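# Seat one blank on the fixture's two locating pins

## Task

Set one of the blanks onto the fixture so that both locating pins pass through it and it rests flat on the rest pads, while the second blank stays off the fixture.

## Robot and tools

Robot: two UR-type arms on a table. left_arm carries a two-finger parallel gripper; right_arm carries a magnet gripper for steel parts. In the scene frame (origin on the table top midway between the arms, +z up, +x out over the table, left_arm toward +y) the left base sits near (+0.044, +0.386, +0.013) m and the right base near (+0.039, -0.389, +0.013) m, both almost unrotated. Every pose, velocity and target printed or sent for an arm is in that arm's own base frame. Cameras: cam_left_wrist and cam_right_wrist, one on each wrist, each 896x504 pixels.

The 16-number row (used by execute_actions and move). One flat list covers both arms, each value between -1 and 1: numbers 1-6 are left_arm dx, dy, dz, rx, ry, rz; 7 gripper position; 8 force_limit; 9 speed; numbers 10-15 are right_arm dx, dy, dz, rx, ry, rz; 16 magnet. The six pose numbers per arm are offsets, not poses: they are measured from that arm's Hand target as it was when the action or move began, along the arm's base axes, and rotation (rx, ry, rz taken together as a rotation vector) turns about the Hand target point. Scale: 1.0 equals 0.6 m or 180 degrees, so 0.01 is 6 mm. Within one action all rows count from the same start, but a new action or call starts from the updated Hand target, so sending the same offset twice moves twice. Six zeros for an arm re-request its current Hand target (useful when it settled short). Commanded orientation is clipped to 32 degrees from the measured one per step.

The gripper and magnet numbers are settings, not offsets. position: +1 fully open (85 mm), about -0.8 pads touch, -1 closes until blocked. force_limit and speed (both start at +1) shape grip strength and closing rate (roughly 20 mm/s at -1 up to 150 mm/s at +1); a slow close at low force_limit grips gently. magnet: 1 on, 0 off. Always resend the last values to keep them; a 0 there is an actual command.

Tools:
- execute_actions(actions, cameras): actions is a list of actions; each action is a list of up to 15 rows, one row per 1/30 s step; a short action repeats its last row to fill 15 steps (0.5 s). An empty list just reports state and images.
- move(target, speed, blend, stop_force, zero, blocking, cameras): straight-line motion toward one row or a list of up to 15 rows, all offsets counted from the same starting Hand targets. speed in m/s (0.002-3.6, default 0.25); blend in m for rounding list corners; stop_force in N (3-120) ends an arm's path when it meets that much resistance along its travel; zero (default true) re-zeroes the force reference first; blocking=false returns early and cannot be combined with stop_force. The result adds a move: line (done, off_target, moving, held, fault) and limits (paced = pose clipped, held = steps withheld). Paths do not avoid obstacles or the other arm.
- wait(seconds 0-10), stop(), zoom_image(camera, region [x0,y0,x1,y1] pixels, at most 504x504), zero_wrist_force(arm), read_manual(section), finished_scene(scene = the current scene number).

Results: end_effector_position (m), end_effector_quat_wxyz, velocities, Hand target (the last commanded pose after clipping), joint positions and torques, Wrist force/torque in the end effector's own axes plus a peak line. Gripper: object_status 0 moving, 1 blocked while opening, 2 blocked while closing (a grip), 3 reached the setting or fully closed; position_measured is in counts (3 open, about 130 at 40 mm, 230 closed). Magnet: magnet_out, magnet_back, and part_present (1 when steel is pulled strongly, up to about 2.5 mm away).

Geometry: gripper fingers point along its +z and close along its y; its end_effector_position is the pad centre when closed, fingertips about 19 mm further. The magnet's point is the centre of its 48 mm rubber face, z pointing out of the face; flat steel covering the 31 mm metal centre is held with about 120 N, dropping to half at 1.5 mm gap. Light steel can jump on from about 10 mm, so switch on just above a part.

Cautions: arms are very stiff; ending even about 1 mm past a firm contact can trip a fault (around 150 N outside force, or wrist joints at 26.3 N m), stopping the arm for 10 s. Approach contacts slowly with stop_force or stop short. Do not grip hard on a part still resting on something, swing loads fast, drop parts, release moving parts, or let anything fall off the table. Keep the two arms apart, and route paths around an arm's own base rather than near it. Holding loads or straining toward unreachable poses heats motors; MOTOR HOT appears at 70 °C and the arm brakes at 85 °C. Loose objects may be nudged by outside disturbances, so check images before and after placing.

Each tool is called after "Call:" by a JSON object that holds its "fn" and its "kwargs", one argument or row to a line.

## Session

Call:
{"fn": "execute_actions", "kwargs": {
  "actions": []
}}

Scene clock: 0.00 s.
left_arm: end_effector_position=(+0.2958, +0.4978, +0.3319) position_measured=3 object_status=3 end_effector_quat_wxyz=(-0.106, +0.149, +0.983, -0.021) | right_arm: end_effector_position=(+0.4243, -0.0191, +0.3698) magnet_out=0 magnet_back=1 part_present=0 end_effector_quat_wxyz=(-0.446, +0.886, -0.026, +0.125)
Joint positions: left_arm=[0.739 -1.316 1.251 -1.336 -1.433 1.028] | right_arm=[-0.762 -1.764 1.874 -1.114 -0.744 -0.957]
Joint velocities: within noise
Joint torques (N m): no reading
Motor temperatures (°C): left_arm=[30 24 27 29 37 30] | right_arm=[35 31 30 44 32 38]
Wrist force (N): no reading
Wrist torque (N m): no reading
Wrist force, peak (N): no reading
Hand target: left_arm +0.2958, +0.4978, +0.3319; -0.106, +0.149, +0.983, -0.021 | right_arm +0.4243, -0.0191, +0.3698; -0.446, +0.886, -0.026, +0.125

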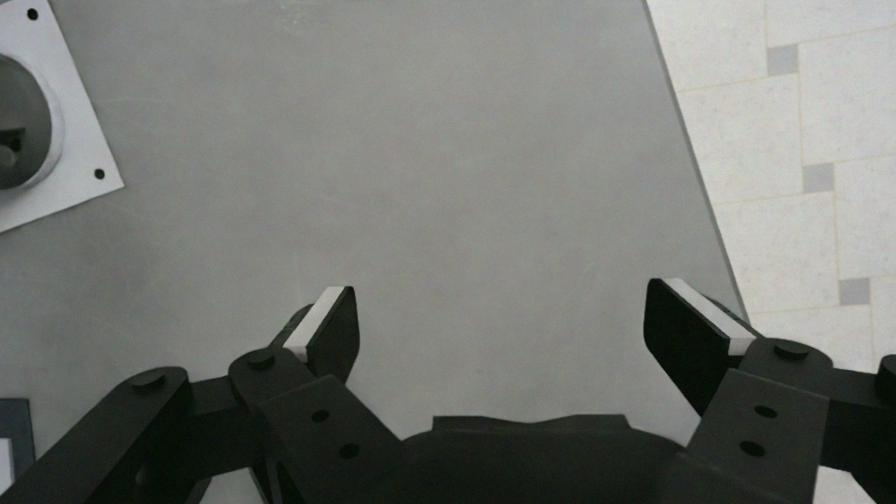

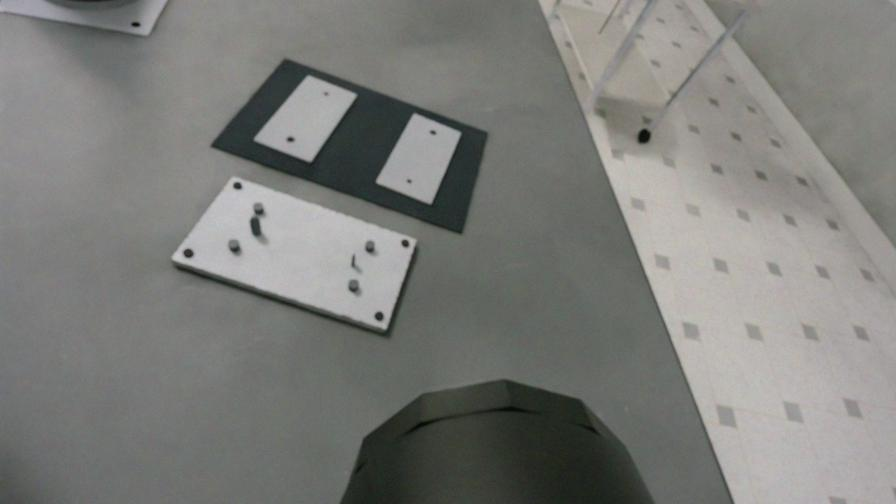

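Call:
{"fn": "move", "kwargs": {
  "target": [0,0,0,0,0,0,1,1,1,-0.03,0.72,0.1,-0.2926,0.0915,0,0],
  "cameras": ["cam_right_wrist"],
  "speed": 0.6
}}

Scene clock: 3.57 s.
left_arm: end_effector_position=(+0.2958, +0.4978, +0.3319) position_measured=3 object_status=3 end_effector_quat_wxyz=(-0.106, +0.149, +0.983, -0.021) | right_arm: end_effector_position=(+0.4063, +0.4129, +0.4298) magnet_out=0 magnet_back=1 part_present=0 end_effector_quat_wxyz=(+0.000, +1.000, -0.030, +0.000)
Joint positions: left_arm=[0.739 -1.316 1.251 -1.336 -1.433 1.028] | right_arm=[0.561 -1.394 1.273 -1.45 -1.571 0.62]
Joint torques (N m): left_arm=[-0.18 -38 -25.25 -2.35 0.88 0.03] | right_arm=[6.53 -23.04 -35.81 -1.28 -1.27 1.76]
Wrist force (N): left_arm=[0.0 0.1 -0.1] | right_arm=[-0.3 -0.8 -0.5]
Wrist torque (N m): left_arm=[0.01 0.00 0.00] | right_arm=[0.04 -0.02 -0.21]
Wrist force, peak (N): left_arm=[0.1 0.3 0.1] | right_arm=[-1.4 -3.2 -0.1]
Hand target: left_arm +0.2958, +0.4978, +0.3319; -0.106, +0.149, +0.983, -0.021 | right_arm +0.4063, +0.4129, +0.4298; +0.000, +1.000, -0.030, +0.000
Off the commanded pose: left_arm 0.000 m, 0 deg | right_arm 0.000 m, 0 deg.
move: done
Images, in order (width x height): cam_right_wrist 896x504.

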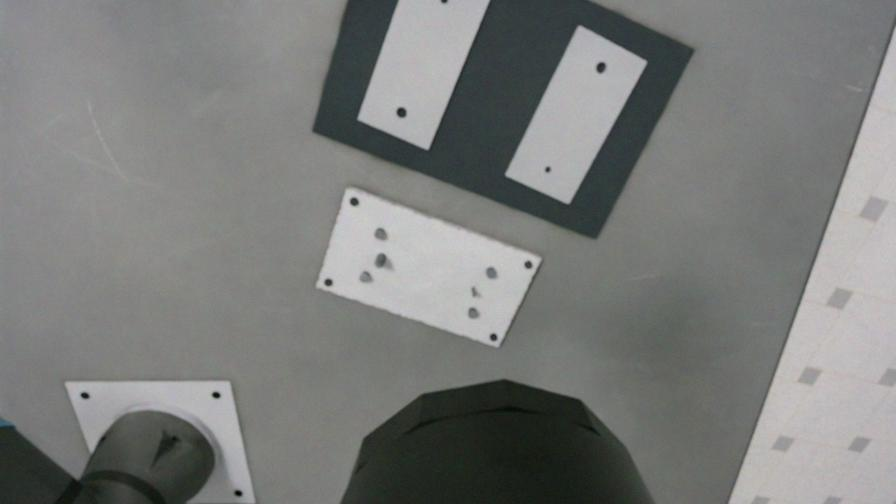

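Call:
{"fn": "move", "kwargs": {
  "target": [0,0,0,0,0,0,1,1,1,-0.096,-0.315,-0.361,0,0,-0.107,0],
  "cameras": ["cam_right_wrist"],
  "speed": 0.5
}}

Call:
{"fn": "zoom_image", "kwargs": {
  "camera": "cam_right_wrist",
  "region": [310, 40, 430, 180]
}}

Call:
{"fn": "zoom_image", "kwargs": {
  "camera": "cam_right_wrist",
  "region": [500, 40, 620, 180]
}}

Scene clock: 5.57 s.
left_arm: end_effector_position=(+0.2958, +0.4978, +0.3319) position_measured=3 object_status=3 end_effector_quat_wxyz=(-0.106, +0.149, +0.983, -0.021) | right_arm: end_effector_position=(+0.3487, +0.2240, +0.2133) magnet_out=0 magnet_back=1 part_present=0 end_effector_quat_wxyz=(+0.000, +0.981, -0.196, +0.000)
Joint positions: left_arm=[0.739 -1.316 1.251 -1.336 -1.433 1.028] | right_arm=[0.243 -1.712 2.165 -2.023 -1.571 0.639]
Joint torques (N m): left_arm=[-1.24 -38.4 -25.59 -2.13 0.91 0.28] | right_arm=[-8.34 -23.57 -12.76 -4.65 1.46 -2]
Wrist force (N): left_arm=[-0.2 -0.1 0.1] | right_arm=[-0.5 -1.2 -0.6]
Wrist torque (N m): left_arm=[-0.02 0.02 0.00] | right_arm=[0.00 0.00 -0.23]
Wrist force, peak (N): left_arm=[-0.2 -0.3 0.1] | right_arm=[0.2 -2.4 -2.4]
Hand target: left_arm +0.2958, +0.4978, +0.3319; -0.106, +0.149, +0.983, -0.021 | right_arm +0.3487, +0.2239, +0.2132; +0.000, +0.981, -0.196, +0.000
Off the commanded pose: left_arm 0.000 m, 0 deg | right_arm 0.000 m, 0 deg.
move: done
Images, in order (width x height): cam_right_wrist 896x504.

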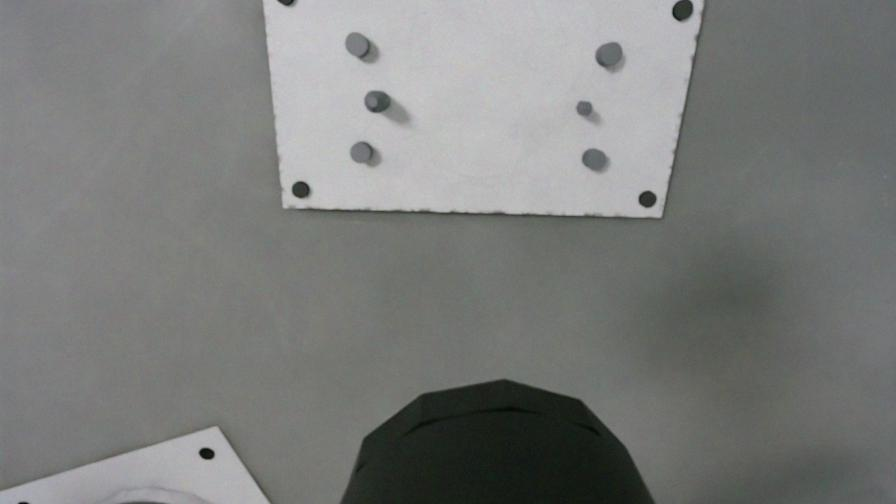

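Scaled by 3.600 from the camera's 896x504 image, which has a finer 1280x720 frame.

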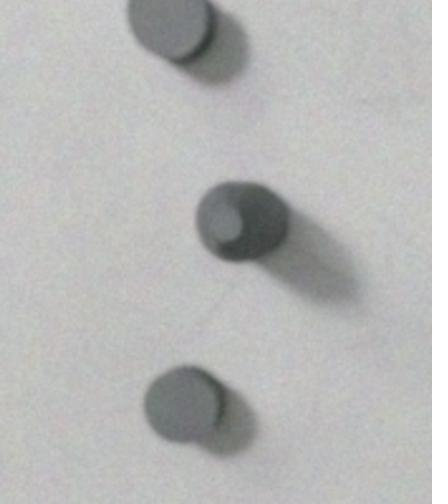

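Scaled by 3.600 from the camera's 896x504 image, which has a finer 1280x720 frame.

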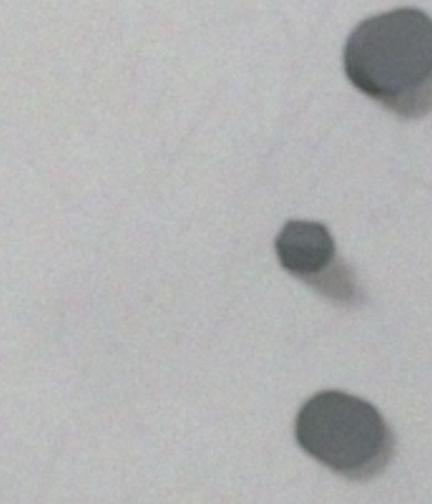

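Call:
{"fn": "move", "kwargs": {
  "target": [0,0,0,0,0,0,1,1,1,0.144,0.426,-0.049,0,0,0.4744,0],
  "cameras": ["cam_right_wrist"],
  "speed": 0.5
}}

Call:
{"fn": "zoom_image", "kwargs": {
  "camera": "cam_right_wrist",
  "region": [310, 40, 430, 180]
}}

Call:
{"fn": "zoom_image", "kwargs": {
  "camera": "cam_right_wrist",
  "region": [500, 40, 620, 180]
}}

Scene clock: 8.93 s.
left_arm: end_effector_position=(+0.2958, +0.4978, +0.3319) position_measured=3 object_status=3 end_effector_quat_wxyz=(-0.106, +0.149, +0.983, -0.021) | right_arm: end_effector_position=(+0.4351, +0.4795, +0.1838) magnet_out=0 magnet_back=1 part_present=0 end_effector_quat_wxyz=(+0.000, +0.854, +0.520, +0.000)
Joint positions: left_arm=[0.739 -1.316 1.251 -1.336 -1.433 1.028] | right_arm=[0.627 -1.137 1.574 -2.008 -1.571 -0.468]
Joint torques (N m): left_arm=[-2.16 -39.66 -26.69 -2.06 1.45 -0.08] | right_arm=[8.06 -32.76 -31.97 -0.86 1.53 -2.06]
Wrist force (N): left_arm=[-0.3 0.0 -0.2] | right_arm=[-0.2 -0.8 -0.5]
Wrist torque (N m): left_arm=[0.01 0.05 0.00] | right_arm=[0.05 -0.06 -0.26]
Wrist force, peak (N): left_arm=[-0.3 0.1 0.0] | right_arm=[0.9 -1.2 -0.4]
Hand target: left_arm +0.2958, +0.4978, +0.3319; -0.106, +0.149, +0.983, -0.021 | right_arm +0.4351, +0.4795, +0.1838; +0.000, +0.854, +0.521, +0.000
Off the commanded pose: left_arm 0.000 m, 0 deg | right_arm 0.000 m, 0 deg.
move: done
Images, in order (width x height): cam_right_wrist 896x504.

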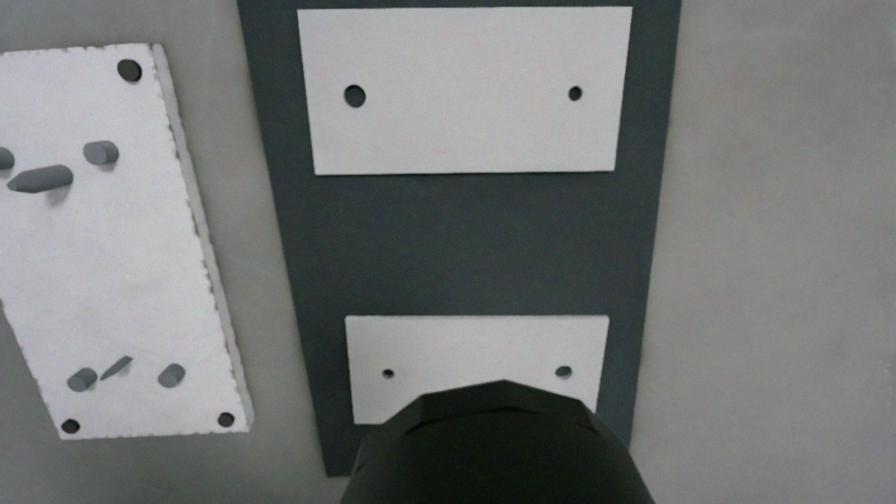

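Scaled by 3.600 from the camera's 896x504 image, which has a finer 1280x720 frame.

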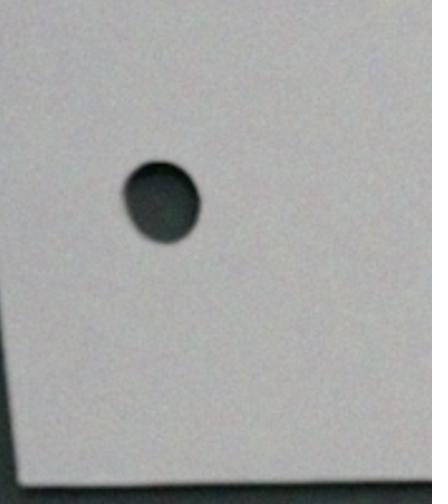

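Scaled by 3.600 from the camera's 896x504 image, which has a finer 1280x720 frame.

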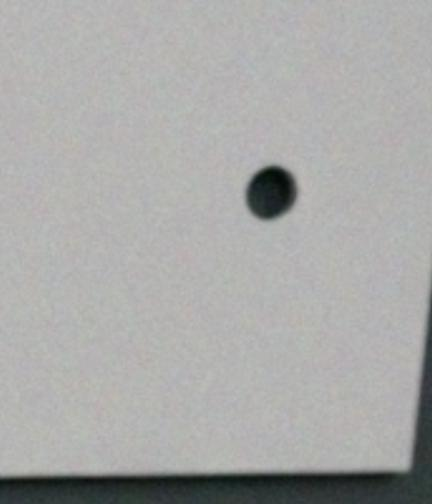

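Call:
{"fn": "move", "kwargs": {
  "target": [0,0,0,0,0,0,1,1,1,-0.0133,-0.0075,0.0208,0,0,0.0143,0],
  "cameras": ["cam_right_wrist"]
}}

Call:
{"fn": "zoom_image", "kwargs": {
  "camera": "cam_right_wrist",
  "region": [310, 40, 430, 180]
}}

Call:
{"fn": "zoom_image", "kwargs": {
  "camera": "cam_right_wrist",
  "region": [500, 40, 620, 180]
}}

Scene clock: 10.37 s.
left_arm: end_effector_position=(+0.2958, +0.4978, +0.3319) position_measured=3 object_status=3 end_effector_quat_wxyz=(-0.106, +0.149, +0.983, -0.021) | right_arm: end_effector_position=(+0.4272, +0.4750, +0.1962) magnet_out=0 magnet_back=1 part_present=0 end_effector_quat_wxyz=(+0.000, +0.842, +0.539, +0.000)
Joint positions: left_arm=[0.739 -1.316 1.251 -1.336 -1.433 1.028] | right_arm=[0.628 -1.168 1.585 -1.988 -1.571 -0.511]
Joint torques (N m): left_arm=[-3.64 -39.42 -26.24 -2.25 1.63 0.12] | right_arm=[6.71 -47.88 -14.19 -0.81 -1.24 -2.14]
Wrist force (N): left_arm=[-0.1 -0.2 0.0] | right_arm=[-0.4 -0.9 -0.5]
Wrist torque (N m): left_arm=[-0.03 0.01 0.00] | right_arm=[0.05 -0.06 -0.24]
Wrist force, peak (N): left_arm=[-0.1 -0.2 0.2] | right_arm=[-0.1 -1.2 -0.5]
Hand target: left_arm +0.2958, +0.4978, +0.3319; -0.106, +0.149, +0.983, -0.021 | right_arm +0.4272, +0.4750, +0.1963; +0.000, +0.842, +0.540, +0.000
Off the commanded pose: left_arm 0.000 m, 0 deg | right_arm 0.000 m, 0 deg.
move: done
Images, in order (width x height): cam_right_wrist 896x504.

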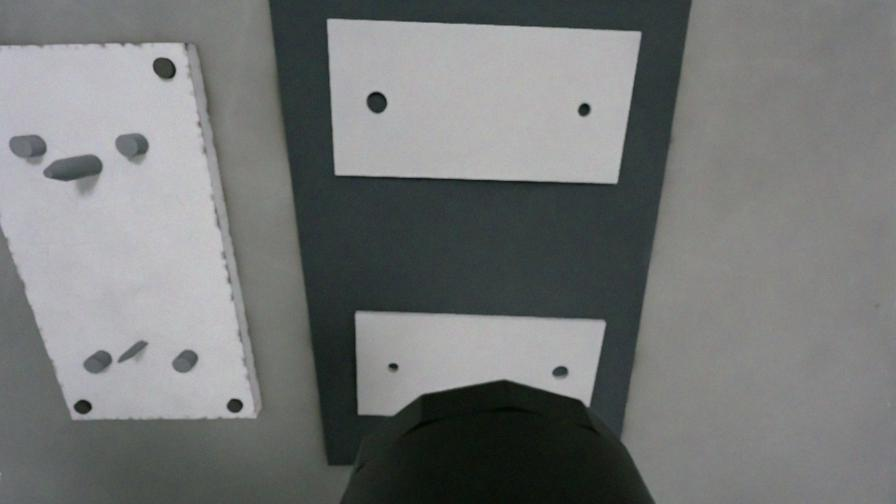

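Scaled by 3.600 from the camera's 896x504 image, which has a finer 1280x720 frame.

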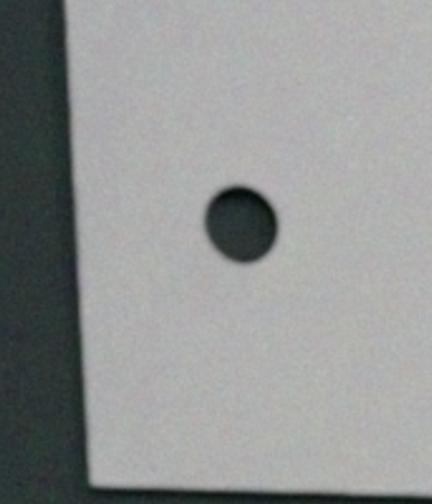

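Scaled by 3.600 from the camera's 896x504 image, which has a finer 1280x720 frame.

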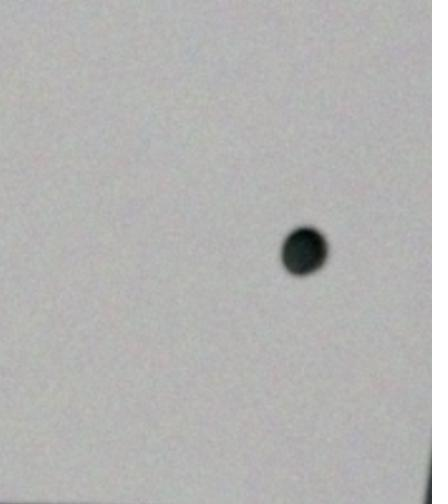

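Call:
{"fn": "move", "kwargs": {
  "target": [0,0,0,0,0,0,1,1,1,-0.0815,0.0553,-0.307,0,0,0,0],
  "speed": 0.4
}}

Call:
{"fn": "move", "kwargs": {
  "target": [0,0,0,0,0,0,1,1,1,0,0,-0.055,0,0,0,0],
  "speed": 0.008,
  "stop_force": 5
}}

Call:
{"fn": "execute_actions", "kwargs": {
  "actions": [
    [[0,0,0,0,0,0,1,1,1,0,0,0,0,0,0,1]]
  ],
  "cameras": ["cam_right_wrist"]
}}

Scene clock: 12.13 s.
left_arm: end_effector_position=(+0.2958, +0.4978, +0.3319) position_measured=3 object_status=3 end_effector_quat_wxyz=(-0.106, +0.149, +0.983, -0.021) | right_arm: end_effector_position=(+0.3783, +0.5081, +0.0122) magnet_out=0 magnet_back=1 part_present=0 end_effector_quat_wxyz=(+0.000, +0.842, +0.540, +0.000)
Joint positions: left_arm=[0.739 -1.316 1.251 -1.336 -1.433 1.028] | right_arm=[0.719 -0.922 1.758 -2.406 -1.571 -0.421]
Joint torques (N m): left_arm=[-4.72 -39.36 -26.35 -1.92 1.56 0.08] | right_arm=[7.25 -35.56 -26.95 -4.32 -1.35 1.6]
Wrist force (N): left_arm=[-0.1 0.1 0.2] | right_arm=[0.1 -1.0 -0.1]
Wrist torque (N m): left_arm=[0.01 0.03 0.01] | right_arm=[0.05 -0.08 -0.25]
Wrist force, peak (N): left_arm=[-0.1 -0.3 0.3] | right_arm=[-0.2 0.0 -2.3]
Hand target: left_arm +0.2958, +0.4978, +0.3319; -0.106, +0.149, +0.983, -0.021 | right_arm +0.3783, +0.5082, +0.0121; +0.000, +0.842, +0.540, +0.000
Off the commanded pose: left_arm 0.000 m, 0 deg | right_arm 0.000 m, 0 deg.
move: done

Scene clock: 15.57 s.
left_arm: end_effector_position=(+0.2958, +0.4978, +0.3319) position_measured=3 object_status=3 end_effector_quat_wxyz=(-0.106, +0.149, +0.983, -0.021) | right_arm: end_effector_position=(+0.3782, +0.5082, -0.0064) magnet_out=0 magnet_back=1 part_present=0 end_effector_quat_wxyz=(+0.000, +0.842, +0.540, +0.000)
Joint positions: left_arm=[0.739 -1.316 1.251 -1.336 -1.433 1.028] | right_arm=[0.719 -0.889 1.762 -2.444 -1.571 -0.421]
Joint torques (N m): left_arm=[-5.44 -39.52 -26.06 -1.81 1.41 0.2] | right_arm=[3.94 -51.69 -17.95 -0.76 0.36 1.66]
Wrist force (N): left_arm=[-0.1 0.1 -0.1] | right_arm=[1.6 -0.3 -1.9]
Wrist torque (N m): left_arm=[0.01 0.01 0.00] | right_arm=[0.06 -0.03 -0.27]
Wrist force, peak (N): left_arm=[-0.1 0.0 0.4] | right_arm=[-11.8 -4.5 -20.6]
Hand target: left_arm +0.2958, +0.4978, +0.3319; -0.106, +0.149, +0.983, -0.021 | right_arm +0.3783, +0.5082, -0.0063; +0.000, +0.842, +0.540, +0.000 (not the last commanded pose)
Off the commanded pose: left_arm 0.000 m, 0 deg | right_arm 0.015 m, 0 deg.
move: contact (right_arm)

Scene clock: 16.27 s.
left_arm: end_effector_position=(+0.2958, +0.4978, +0.3319) position_measured=3 object_status=3 end_effector_quat_wxyz=(-0.106, +0.149, +0.983, -0.021) | right_arm: end_effector_position=(+0.3782, +0.5082, -0.0063) magnet_out=1 magnet_back=0 part_present=1 end_effector_quat_wxyz=(+0.000, +0.842, +0.540, +0.000)
Joint positions: left_arm=[0.739 -1.316 1.251 -1.336 -1.433 1.028] | right_arm=[0.719 -0.889 1.762 -2.444 -1.571 -0.421]
Joint torques (N m): left_arm=[-6.03 -40.4 -26.04 -1.8 1.49 0.16] | right_arm=[2.17 -51.07 -24.26 -3.09 1.2 1.47]
Wrist force (N): left_arm=[-0.2 0.0 -0.1] | right_arm=[0.9 -0.4 0.8]
Wrist torque (N m): left_arm=[0.00 0.03 0.00] | right_arm=[0.03 0.12 -0.27]
Wrist force, peak (N): left_arm=[-0.3 0.0 0.1] | right_arm=[0.7 -0.8 2.5]
Hand target: left_arm +0.2958, +0.4978, +0.3319; -0.106, +0.149, +0.983, -0.021 | right_arm +0.3783, +0.5082, -0.0063; +0.000, +0.842, +0.540, +0.000
Off the commanded pose: left_arm 0.000 m, 0 deg | right_arm 0.000 m, 0 deg.
Images, in order (width x height): cam_right_wrist 896x504.

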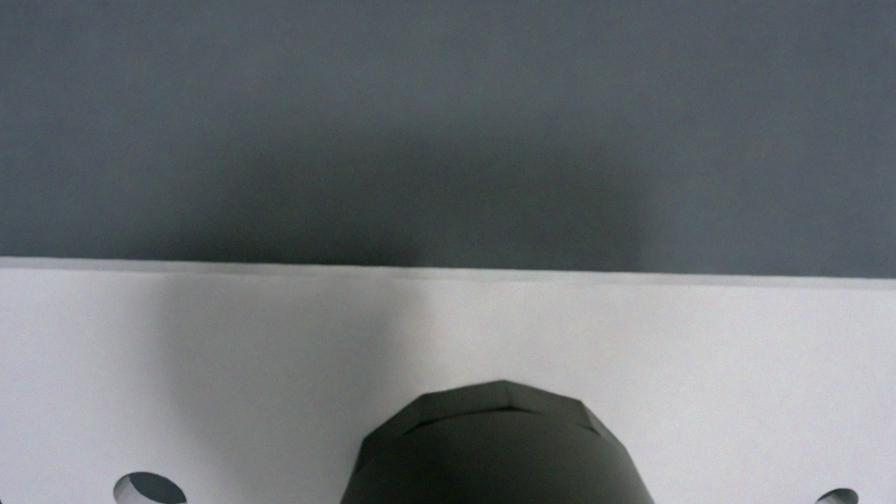

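Call:
{"fn": "move", "kwargs": {
  "target": [
    [0,0,0,0,0,0,1,1,1,0,0,0.03,0,0,0,1],
    [0,0,0,0,0,0,1,1,1,0,0,0.13,0,0,0,1],
    [0,0,0,0,0,0,1,1,1,0.0033,-0.3895,0.13,0,0,-0.4887,1],
    [0,0,0,0,0,0,1,1,1,0.0033,-0.3895,0.076,0,0,-0.4887,1]
  ],
  "speed": [0.05,0.2,0.3,0.1],
  "cameras": ["cam_right_wrist"]
}}

Call:
{"fn": "move", "kwargs": {
  "target": [0,0,0,0,0,0,1,1,1,0,0,-0.06,0,0,0,1],
  "speed": 0.008,
  "stop_force": 7,
  "cameras": ["cam_right_wrist"]
}}

Scene clock: 20.87 s.
left_arm: end_effector_position=(+0.2958, +0.4978, +0.3319) position_measured=3 object_status=3 end_effector_quat_wxyz=(-0.106, +0.149, +0.983, -0.021) | right_arm: end_effector_position=(+0.3802, +0.2745, +0.0394) magnet_out=1 magnet_back=0 part_present=1 end_effector_quat_wxyz=(+0.000, +0.981, -0.196, +0.000)
Joint positions: left_arm=[0.739 -1.316 1.251 -1.336 -1.433 1.028] | right_arm=[0.337 -1.248 2.238 -2.56 -1.57 0.732]
Joint torques (N m): left_arm=[-7.68 -40.37 -24.08 -1.5 1.3 0.34] | right_arm=[-7.91 -22.51 -6.37 -5.11 -1.37 1.64]
Wrist force (N): left_arm=[-0.1 0.0 0.1] | right_arm=[0.2 -1.2 3.6]
Wrist torque (N m): left_arm=[0.00 0.02 0.00] | right_arm=[0.01 -0.11 -0.24]
Wrist force, peak (N): left_arm=[-0.3 0.0 -0.3] | right_arm=[0.5 -0.9 5.4]
Hand target: left_arm +0.2958, +0.4978, +0.3319; -0.106, +0.149, +0.983, -0.021 | right_arm +0.3802, +0.2745, +0.0393; +0.000, +0.981, -0.196, +0.000
Off the commanded pose: left_arm 0.000 m, 0 deg | right_arm 0.000 m, 0 deg.
move: done
Images, in order (width x height): cam_right_wrist 896x504.

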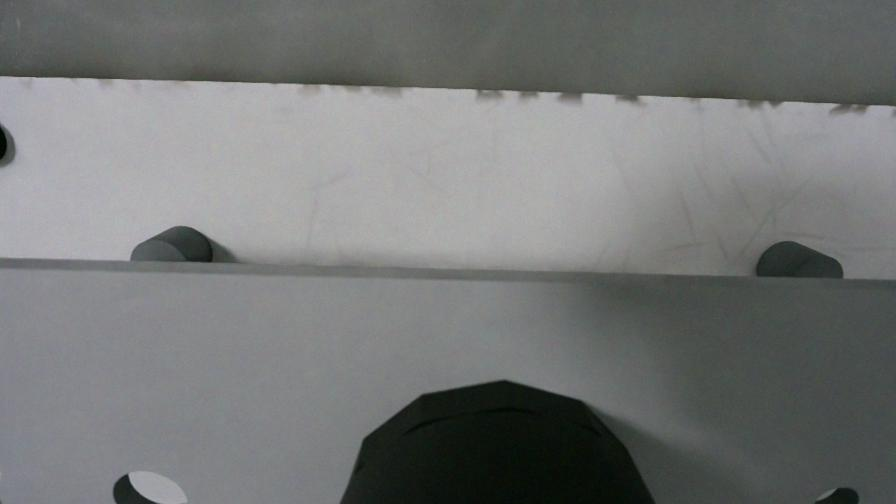

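Scene clock: 25.43 s.
left_arm: end_effector_position=(+0.2958, +0.4978, +0.3319) position_measured=3 object_status=3 end_effector_quat_wxyz=(-0.106, +0.149, +0.983, -0.021) | right_arm: end_effector_position=(+0.3802, +0.2745, +0.0137) magnet_out=1 magnet_back=0 part_present=1 end_effector_quat_wxyz=(+0.000, +0.981, -0.196, +0.000)
Joint positions: left_arm=[0.739 -1.316 1.251 -1.336 -1.433 1.028] | right_arm=[0.337 -1.181 2.25 -2.639 -1.57 0.732]
Joint torques (N m): left_arm=[-8.88 -41.47 -26.01 -1.27 1.43 0.06] | right_arm=[5.4 -42.12 -15.91 1.11 -0.94 1.34]
Wrist force (N): left_arm=[0.0 0.0 0.3] | right_arm=[16.0 -16.2 18.0]
Wrist torque (N m): left_arm=[0.00 -0.01 0.00] | right_arm=[0.04 0.01 -1.09]
Wrist force, peak (N): left_arm=[0.0 0.2 -0.3] | right_arm=[17.4 -17.9 20.6]
Hand target: left_arm +0.2958, +0.4978, +0.3319; -0.106, +0.149, +0.983, -0.021 | right_arm +0.3802, +0.2745, +0.0137; +0.000, +0.981, -0.196, +0.000 (not the last commanded pose)
Off the commanded pose: left_arm 0.000 m, 0 deg | right_arm 0.010 m, 0 deg.
move: contact (right_arm)
Images, in order (width x height): cam_right_wrist 896x504.

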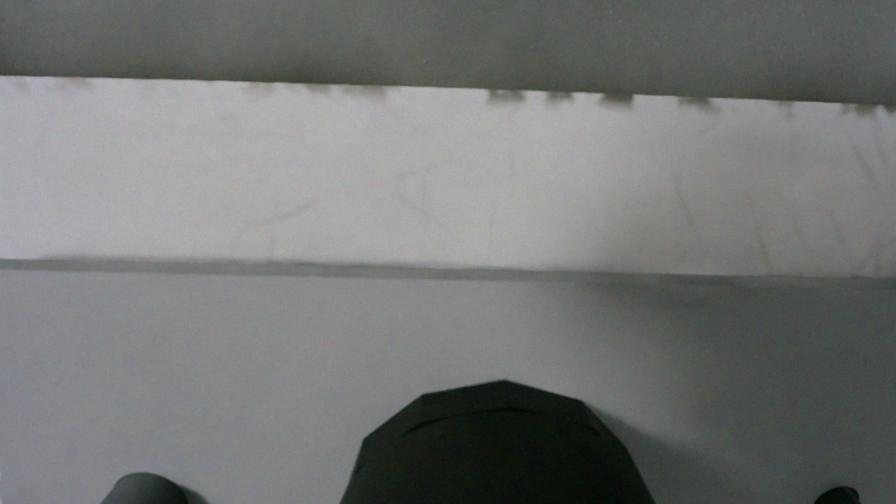

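Call:
{"fn": "zoom_image", "kwargs": {
  "camera": "cam_right_wrist",
  "region": [780, 434, 896, 504]
}}

Call:
{"fn": "zoom_image", "kwargs": {
  "camera": "cam_right_wrist",
  "region": [80, 434, 240, 504]
}}

Scaled by 4.345 from the camera's 896x504 image, which has a finer 1280x720 frame.

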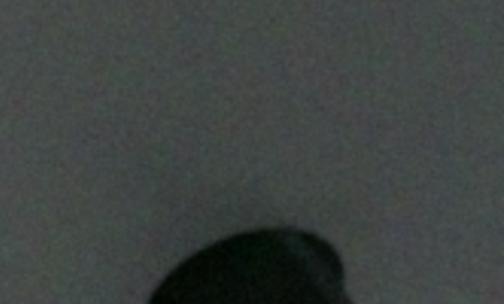

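Scaled by 3.150 from the camera's 896x504 image, which has a finer 1280x720 frame.

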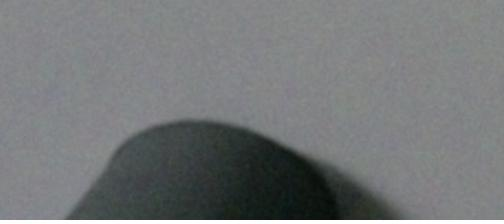

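Call:
{"fn": "move", "kwargs": {
  "target": [0,0,0,0,0,0,1,1,1,0.0011,0.0004,0.001,0,0,0,1],
  "speed": 0.02
}}

Call:
{"fn": "move", "kwargs": {
  "target": [0,0,0,0,0,0,1,1,1,0,0,-0.02,0,0,0,1],
  "speed": 0.005,
  "stop_force": 12
}}

Scene clock: 26.37 s.
left_arm: end_effector_position=(+0.2958, +0.4978, +0.3319) position_measured=3 object_status=3 end_effector_quat_wxyz=(-0.106, +0.149, +0.983, -0.021) | right_arm: end_effector_position=(+0.3808, +0.2747, +0.0142) magnet_out=1 magnet_back=0 part_present=1 end_effector_quat_wxyz=(+0.000, +0.981, -0.196, +0.000)
Joint positions: left_arm=[0.739 -1.316 1.251 -1.336 -1.433 1.028] | right_arm=[0.337 -1.182 2.248 -2.636 -1.57 0.732]
Joint torques (N m): left_arm=[-8.87 -41.37 -26.37 -1.23 1.39 0.33] | right_arm=[6.36 -43.93 -31.39 -3.64 -0.52 1.72]
Wrist force (N): left_arm=[-0.1 0.0 0.1] | right_arm=[-4.2 7.3 7.6]
Wrist torque (N m): left_arm=[0.00 0.01 0.00] | right_arm=[0.04 0.05 -0.86]
Wrist force, peak (N): left_arm=[0.0 0.0 0.3] | right_arm=[15.7 -16.1 19.1]
Hand target: left_arm +0.2958, +0.4978, +0.3319; -0.106, +0.149, +0.983, -0.021 | right_arm +0.3809, +0.2747, +0.0143; +0.000, +0.981, -0.196, +0.000
Off the commanded pose: left_arm 0.000 m, 0 deg | right_arm 0.000 m, 0 deg.
move: done

Scene clock: 27.50 s.
left_arm: end_effector_position=(+0.2958, +0.4978, +0.3319) position_measured=3 object_status=3 end_effector_quat_wxyz=(-0.106, +0.149, +0.983, -0.021) | right_arm: end_effector_position=(+0.3809, +0.2747, +0.0140) magnet_out=1 magnet_back=0 part_present=1 end_effector_quat_wxyz=(+0.000, +0.981, -0.196, +0.000)
Joint positions: left_arm=[0.739 -1.316 1.251 -1.336 -1.433 1.028] | right_arm=[0.337 -1.181 2.248 -2.637 -1.571 0.732]
Joint torques (N m): left_arm=[-8.91 -40.9 -26.02 -1.05 1.5 0.27] | right_arm=[5.27 -42.96 -23.12 -4.53 0.59 1.75]
Wrist force (N): left_arm=[0.0 0.2 0.0] | right_arm=[-6.3 12.5 4.8]
Wrist torque (N m): left_arm=[0.04 0.00 0.00] | right_arm=[0.04 0.00 -1.04]
Wrist force, peak (N): left_arm=[-0.1 0.1 0.2] | right_arm=[-10.7 16.2 -3.5]
Hand target: left_arm +0.2958, +0.4978, +0.3319; -0.106, +0.149, +0.983, -0.021 | right_arm +0.3809, +0.2747, +0.0140; +0.000, +0.981, -0.196, +0.000 (not the last commanded pose)
Off the commanded pose: left_arm 0.000 m, 0 deg | right_arm 0.012 m, 0 deg.
move: contact (right_arm)

Call:
{"fn": "move", "kwargs": {
  "target": [0,0,0,0,0,0,1,1,1,-0.0005,-0.0002,0,0,0,0,1],
  "speed": 0.02
}}

Call:
{"fn": "move", "kwargs": {
  "target": [0,0,0,0,0,0,1,1,1,0,0,-0.02,0,0,0,1],
  "speed": 0.005,
  "stop_force": 15
}}

Call:
{"fn": "execute_actions", "kwargs": {
  "actions": [
    [[0,0,0,0,0,0,1,1,1,0,0,0,0,0,0,0]]
  ]
}}

Call:
{"fn": "move", "kwargs": {
  "target": [
    [0,0,0,0,0,0,1,1,1,0,0,0.05,0,0,0,0],
    [0,0,0,0,0,0,1,1,1,-0.0533,-0.0848,0.332,0,0,0,0]
  ],
  "speed": [0.08,0.4],
  "cameras": ["cam_right_wrist"]
}}

Call:
{"fn": "zoom_image", "kwargs": {
  "camera": "cam_right_wrist",
  "region": [310, 0, 470, 210]
}}

Call:
{"fn": "zoom_image", "kwargs": {
  "camera": "cam_right_wrist",
  "region": [500, 0, 660, 210]
}}

Scene clock: 28.40 s.
left_arm: end_effector_position=(+0.2958, +0.4978, +0.3319) position_measured=3 object_status=3 end_effector_quat_wxyz=(-0.106, +0.149, +0.983, -0.021) | right_arm: end_effector_position=(+0.3807, +0.2746, +0.0140) magnet_out=1 magnet_back=0 part_present=1 end_effector_quat_wxyz=(+0.000, +0.981, -0.196, +0.000)
Joint positions: left_arm=[0.739 -1.316 1.251 -1.336 -1.433 1.028] | right_arm=[0.337 -1.182 2.249 -2.638 -1.571 0.732]
Joint torques (N m): left_arm=[-8.42 -42.17 -25.94 -1.1 1.58 0.25] | right_arm=[1.56 -41.96 -7.91 -5.8 1.4 0.72]
Wrist force (N): left_arm=[-0.2 0.0 0.1] | right_arm=[1.2 2.6 7.1]
Wrist torque (N m): left_arm=[-0.01 0.04 0.00] | right_arm=[0.03 -0.05 -0.85]
Wrist force, peak (N): left_arm=[0.0 -0.2 -0.1] | right_arm=[-7.1 12.8 7.4]
Hand target: left_arm +0.2958, +0.4978, +0.3319; -0.106, +0.149, +0.983, -0.021 | right_arm +0.3806, +0.2746, +0.0140; +0.000, +0.981, -0.196, +0.000
Off the commanded pose: left_arm 0.000 m, 0 deg | right_arm 0.000 m, 0 deg.
move: done

Scene clock: 29.77 s.
left_arm: end_effector_position=(+0.2958, +0.4978, +0.3319) position_measured=3 object_status=3 end_effector_quat_wxyz=(-0.106, +0.149, +0.983, -0.021) | right_arm: end_effector_position=(+0.3806, +0.2746, +0.0134) magnet_out=1 magnet_back=0 part_present=1 end_effector_quat_wxyz=(+0.000, +0.981, -0.196, +0.000)
Joint positions: left_arm=[0.739 -1.316 1.251 -1.336 -1.433 1.028] | right_arm=[0.337 -1.18 2.249 -2.64 -1.571 0.732]
Joint torques (N m): left_arm=[-8.8 -39.49 -26.02 -0.81 1.6 0.12] | right_arm=[-2.4 -41.54 -24.05 -1.61 1.72 -0.25]
Wrist force (N): left_arm=[0.1 0.0 -0.1] | right_arm=[2.0 0.7 5.7]
Wrist torque (N m): left_arm=[0.00 -0.02 0.00] | right_arm=[0.08 0.15 -0.84]
Wrist force, peak (N): left_arm=[0.0 0.3 -0.2] | right_arm=[-7.4 12.7 -18.2]
Hand target: left_arm +0.2958, +0.4978, +0.3319; -0.106, +0.149, +0.983, -0.021 | right_arm +0.3806, +0.2746, +0.0134; +0.000, +0.981, -0.196, +0.000 (not the last commanded pose)
Off the commanded pose: left_arm 0.000 m, 0 deg | right_arm 0.011 m, 0 deg.
move: contact (right_arm)

Scene clock: 30.47 s.
left_arm: end_effector_position=(+0.2958, +0.4978, +0.3319) position_measured=3 object_status=3 end_effector_quat_wxyz=(-0.106, +0.149, +0.983, -0.021) | right_arm: end_effector_position=(+0.3807, +0.2746, +0.0134) magnet_out=0 magnet_back=1 part_present=0 end_effector_quat_wxyz=(+0.000, +0.981, -0.196, +0.000)
Joint positions: left_arm=[0.739 -1.316 1.251 -1.336 -1.433 1.028] | right_arm=[0.337 -1.18 2.249 -2.64 -1.57 0.732]
Joint torques (N m): left_arm=[-7.69 -40.7 -26.44 -1.05 1.36 0.12] | right_arm=[-1.86 -27.66 -19.57 -3.24 -0.86 -0.21]
Wrist force (N): left_arm=[0.0 0.0 0.2] | right_arm=[0.0 -1.6 -0.4]
Wrist torque (N m): left_arm=[0.00 0.00 0.00] | right_arm=[-0.01 -0.09 -0.26]
Wrist force, peak (N): left_arm=[0.0 -0.1 -0.3] | right_arm=[-1.4 1.9 -5.0]
Hand target: left_arm +0.2958, +0.4978, +0.3319; -0.106, +0.149, +0.983, -0.021 | right_arm +0.3806, +0.2746, +0.0134; +0.000, +0.981, -0.196, +0.000
Off the commanded pose: left_arm 0.000 m, 0 deg | right_arm 0.000 m, 0 deg.

Scene clock: 32.20 s.
left_arm: end_effector_position=(+0.2958, +0.4978, +0.3319) position_measured=3 object_status=3 end_effector_quat_wxyz=(-0.106, +0.149, +0.983, -0.021) | right_arm: end_effector_position=(+0.3487, +0.2238, +0.2125) magnet_out=0 magnet_back=1 part_present=0 end_effector_quat_wxyz=(+0.000, +0.981, -0.196, +0.000)
Joint positions: left_arm=[0.739 -1.316 1.251 -1.336 -1.433 1.028] | right_arm=[0.243 -1.711 2.167 -2.026 -1.571 0.638]
Joint torques (N m): left_arm=[-9.89 -40.39 -27.56 -1.13 1.46 0.16] | right_arm=[-7 -25.14 -31.92 -1.03 1.46 -1.85]
Wrist force (N): left_arm=[-0.1 -0.1 0.0] | right_arm=[-0.1 -1.6 -0.6]
Wrist torque (N m): left_arm=[-0.01 0.02 0.00] | right_arm=[-0.04 -0.04 -0.23]
Wrist force, peak (N): left_arm=[-0.2 -0.2 0.1] | right_arm=[-0.2 -1.4 -2.6]
Hand target: left_arm +0.2958, +0.4978, +0.3319; -0.106, +0.149, +0.983, -0.021 | right_arm +0.3487, +0.2237, +0.2126; +0.000, +0.981, -0.196, +0.000
Off the commanded pose: left_arm 0.000 m, 0 deg | right_arm 0.000 m, 0 deg.
move: done
Images, in order (width x height): cam_right_wrist 896x504.

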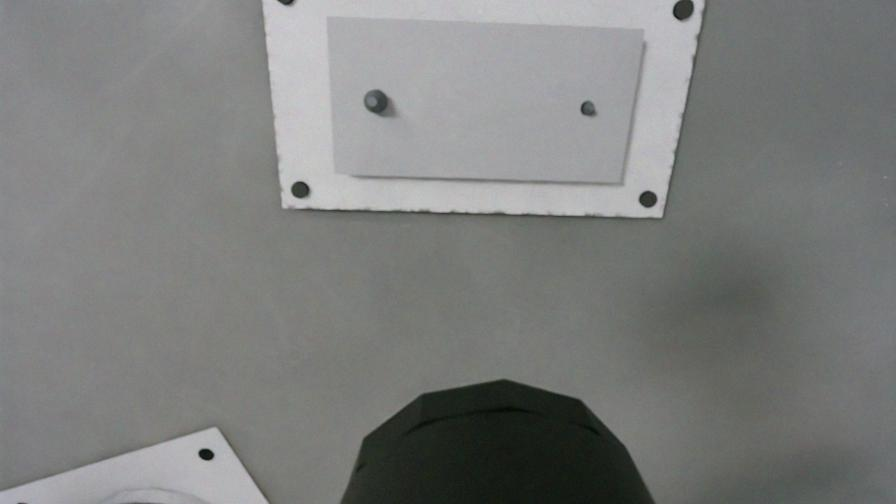

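Scaled by 2.400 from the camera's 896x504 image, which has a finer 1280x720 frame.

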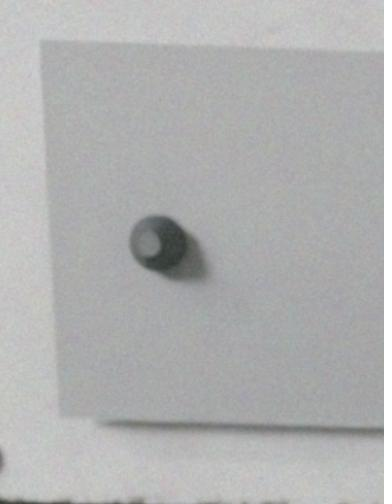

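Scaled by 2.400 from the camera's 896x504 image, which has a finer 1280x720 frame.

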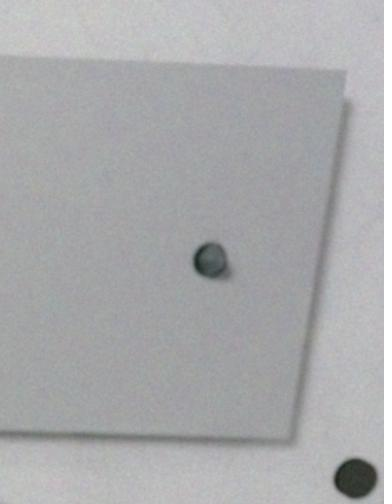

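Call:
{"fn": "finished_scene", "kwargs": {
  "scene": 3
}}

The scene is finished: the task was done.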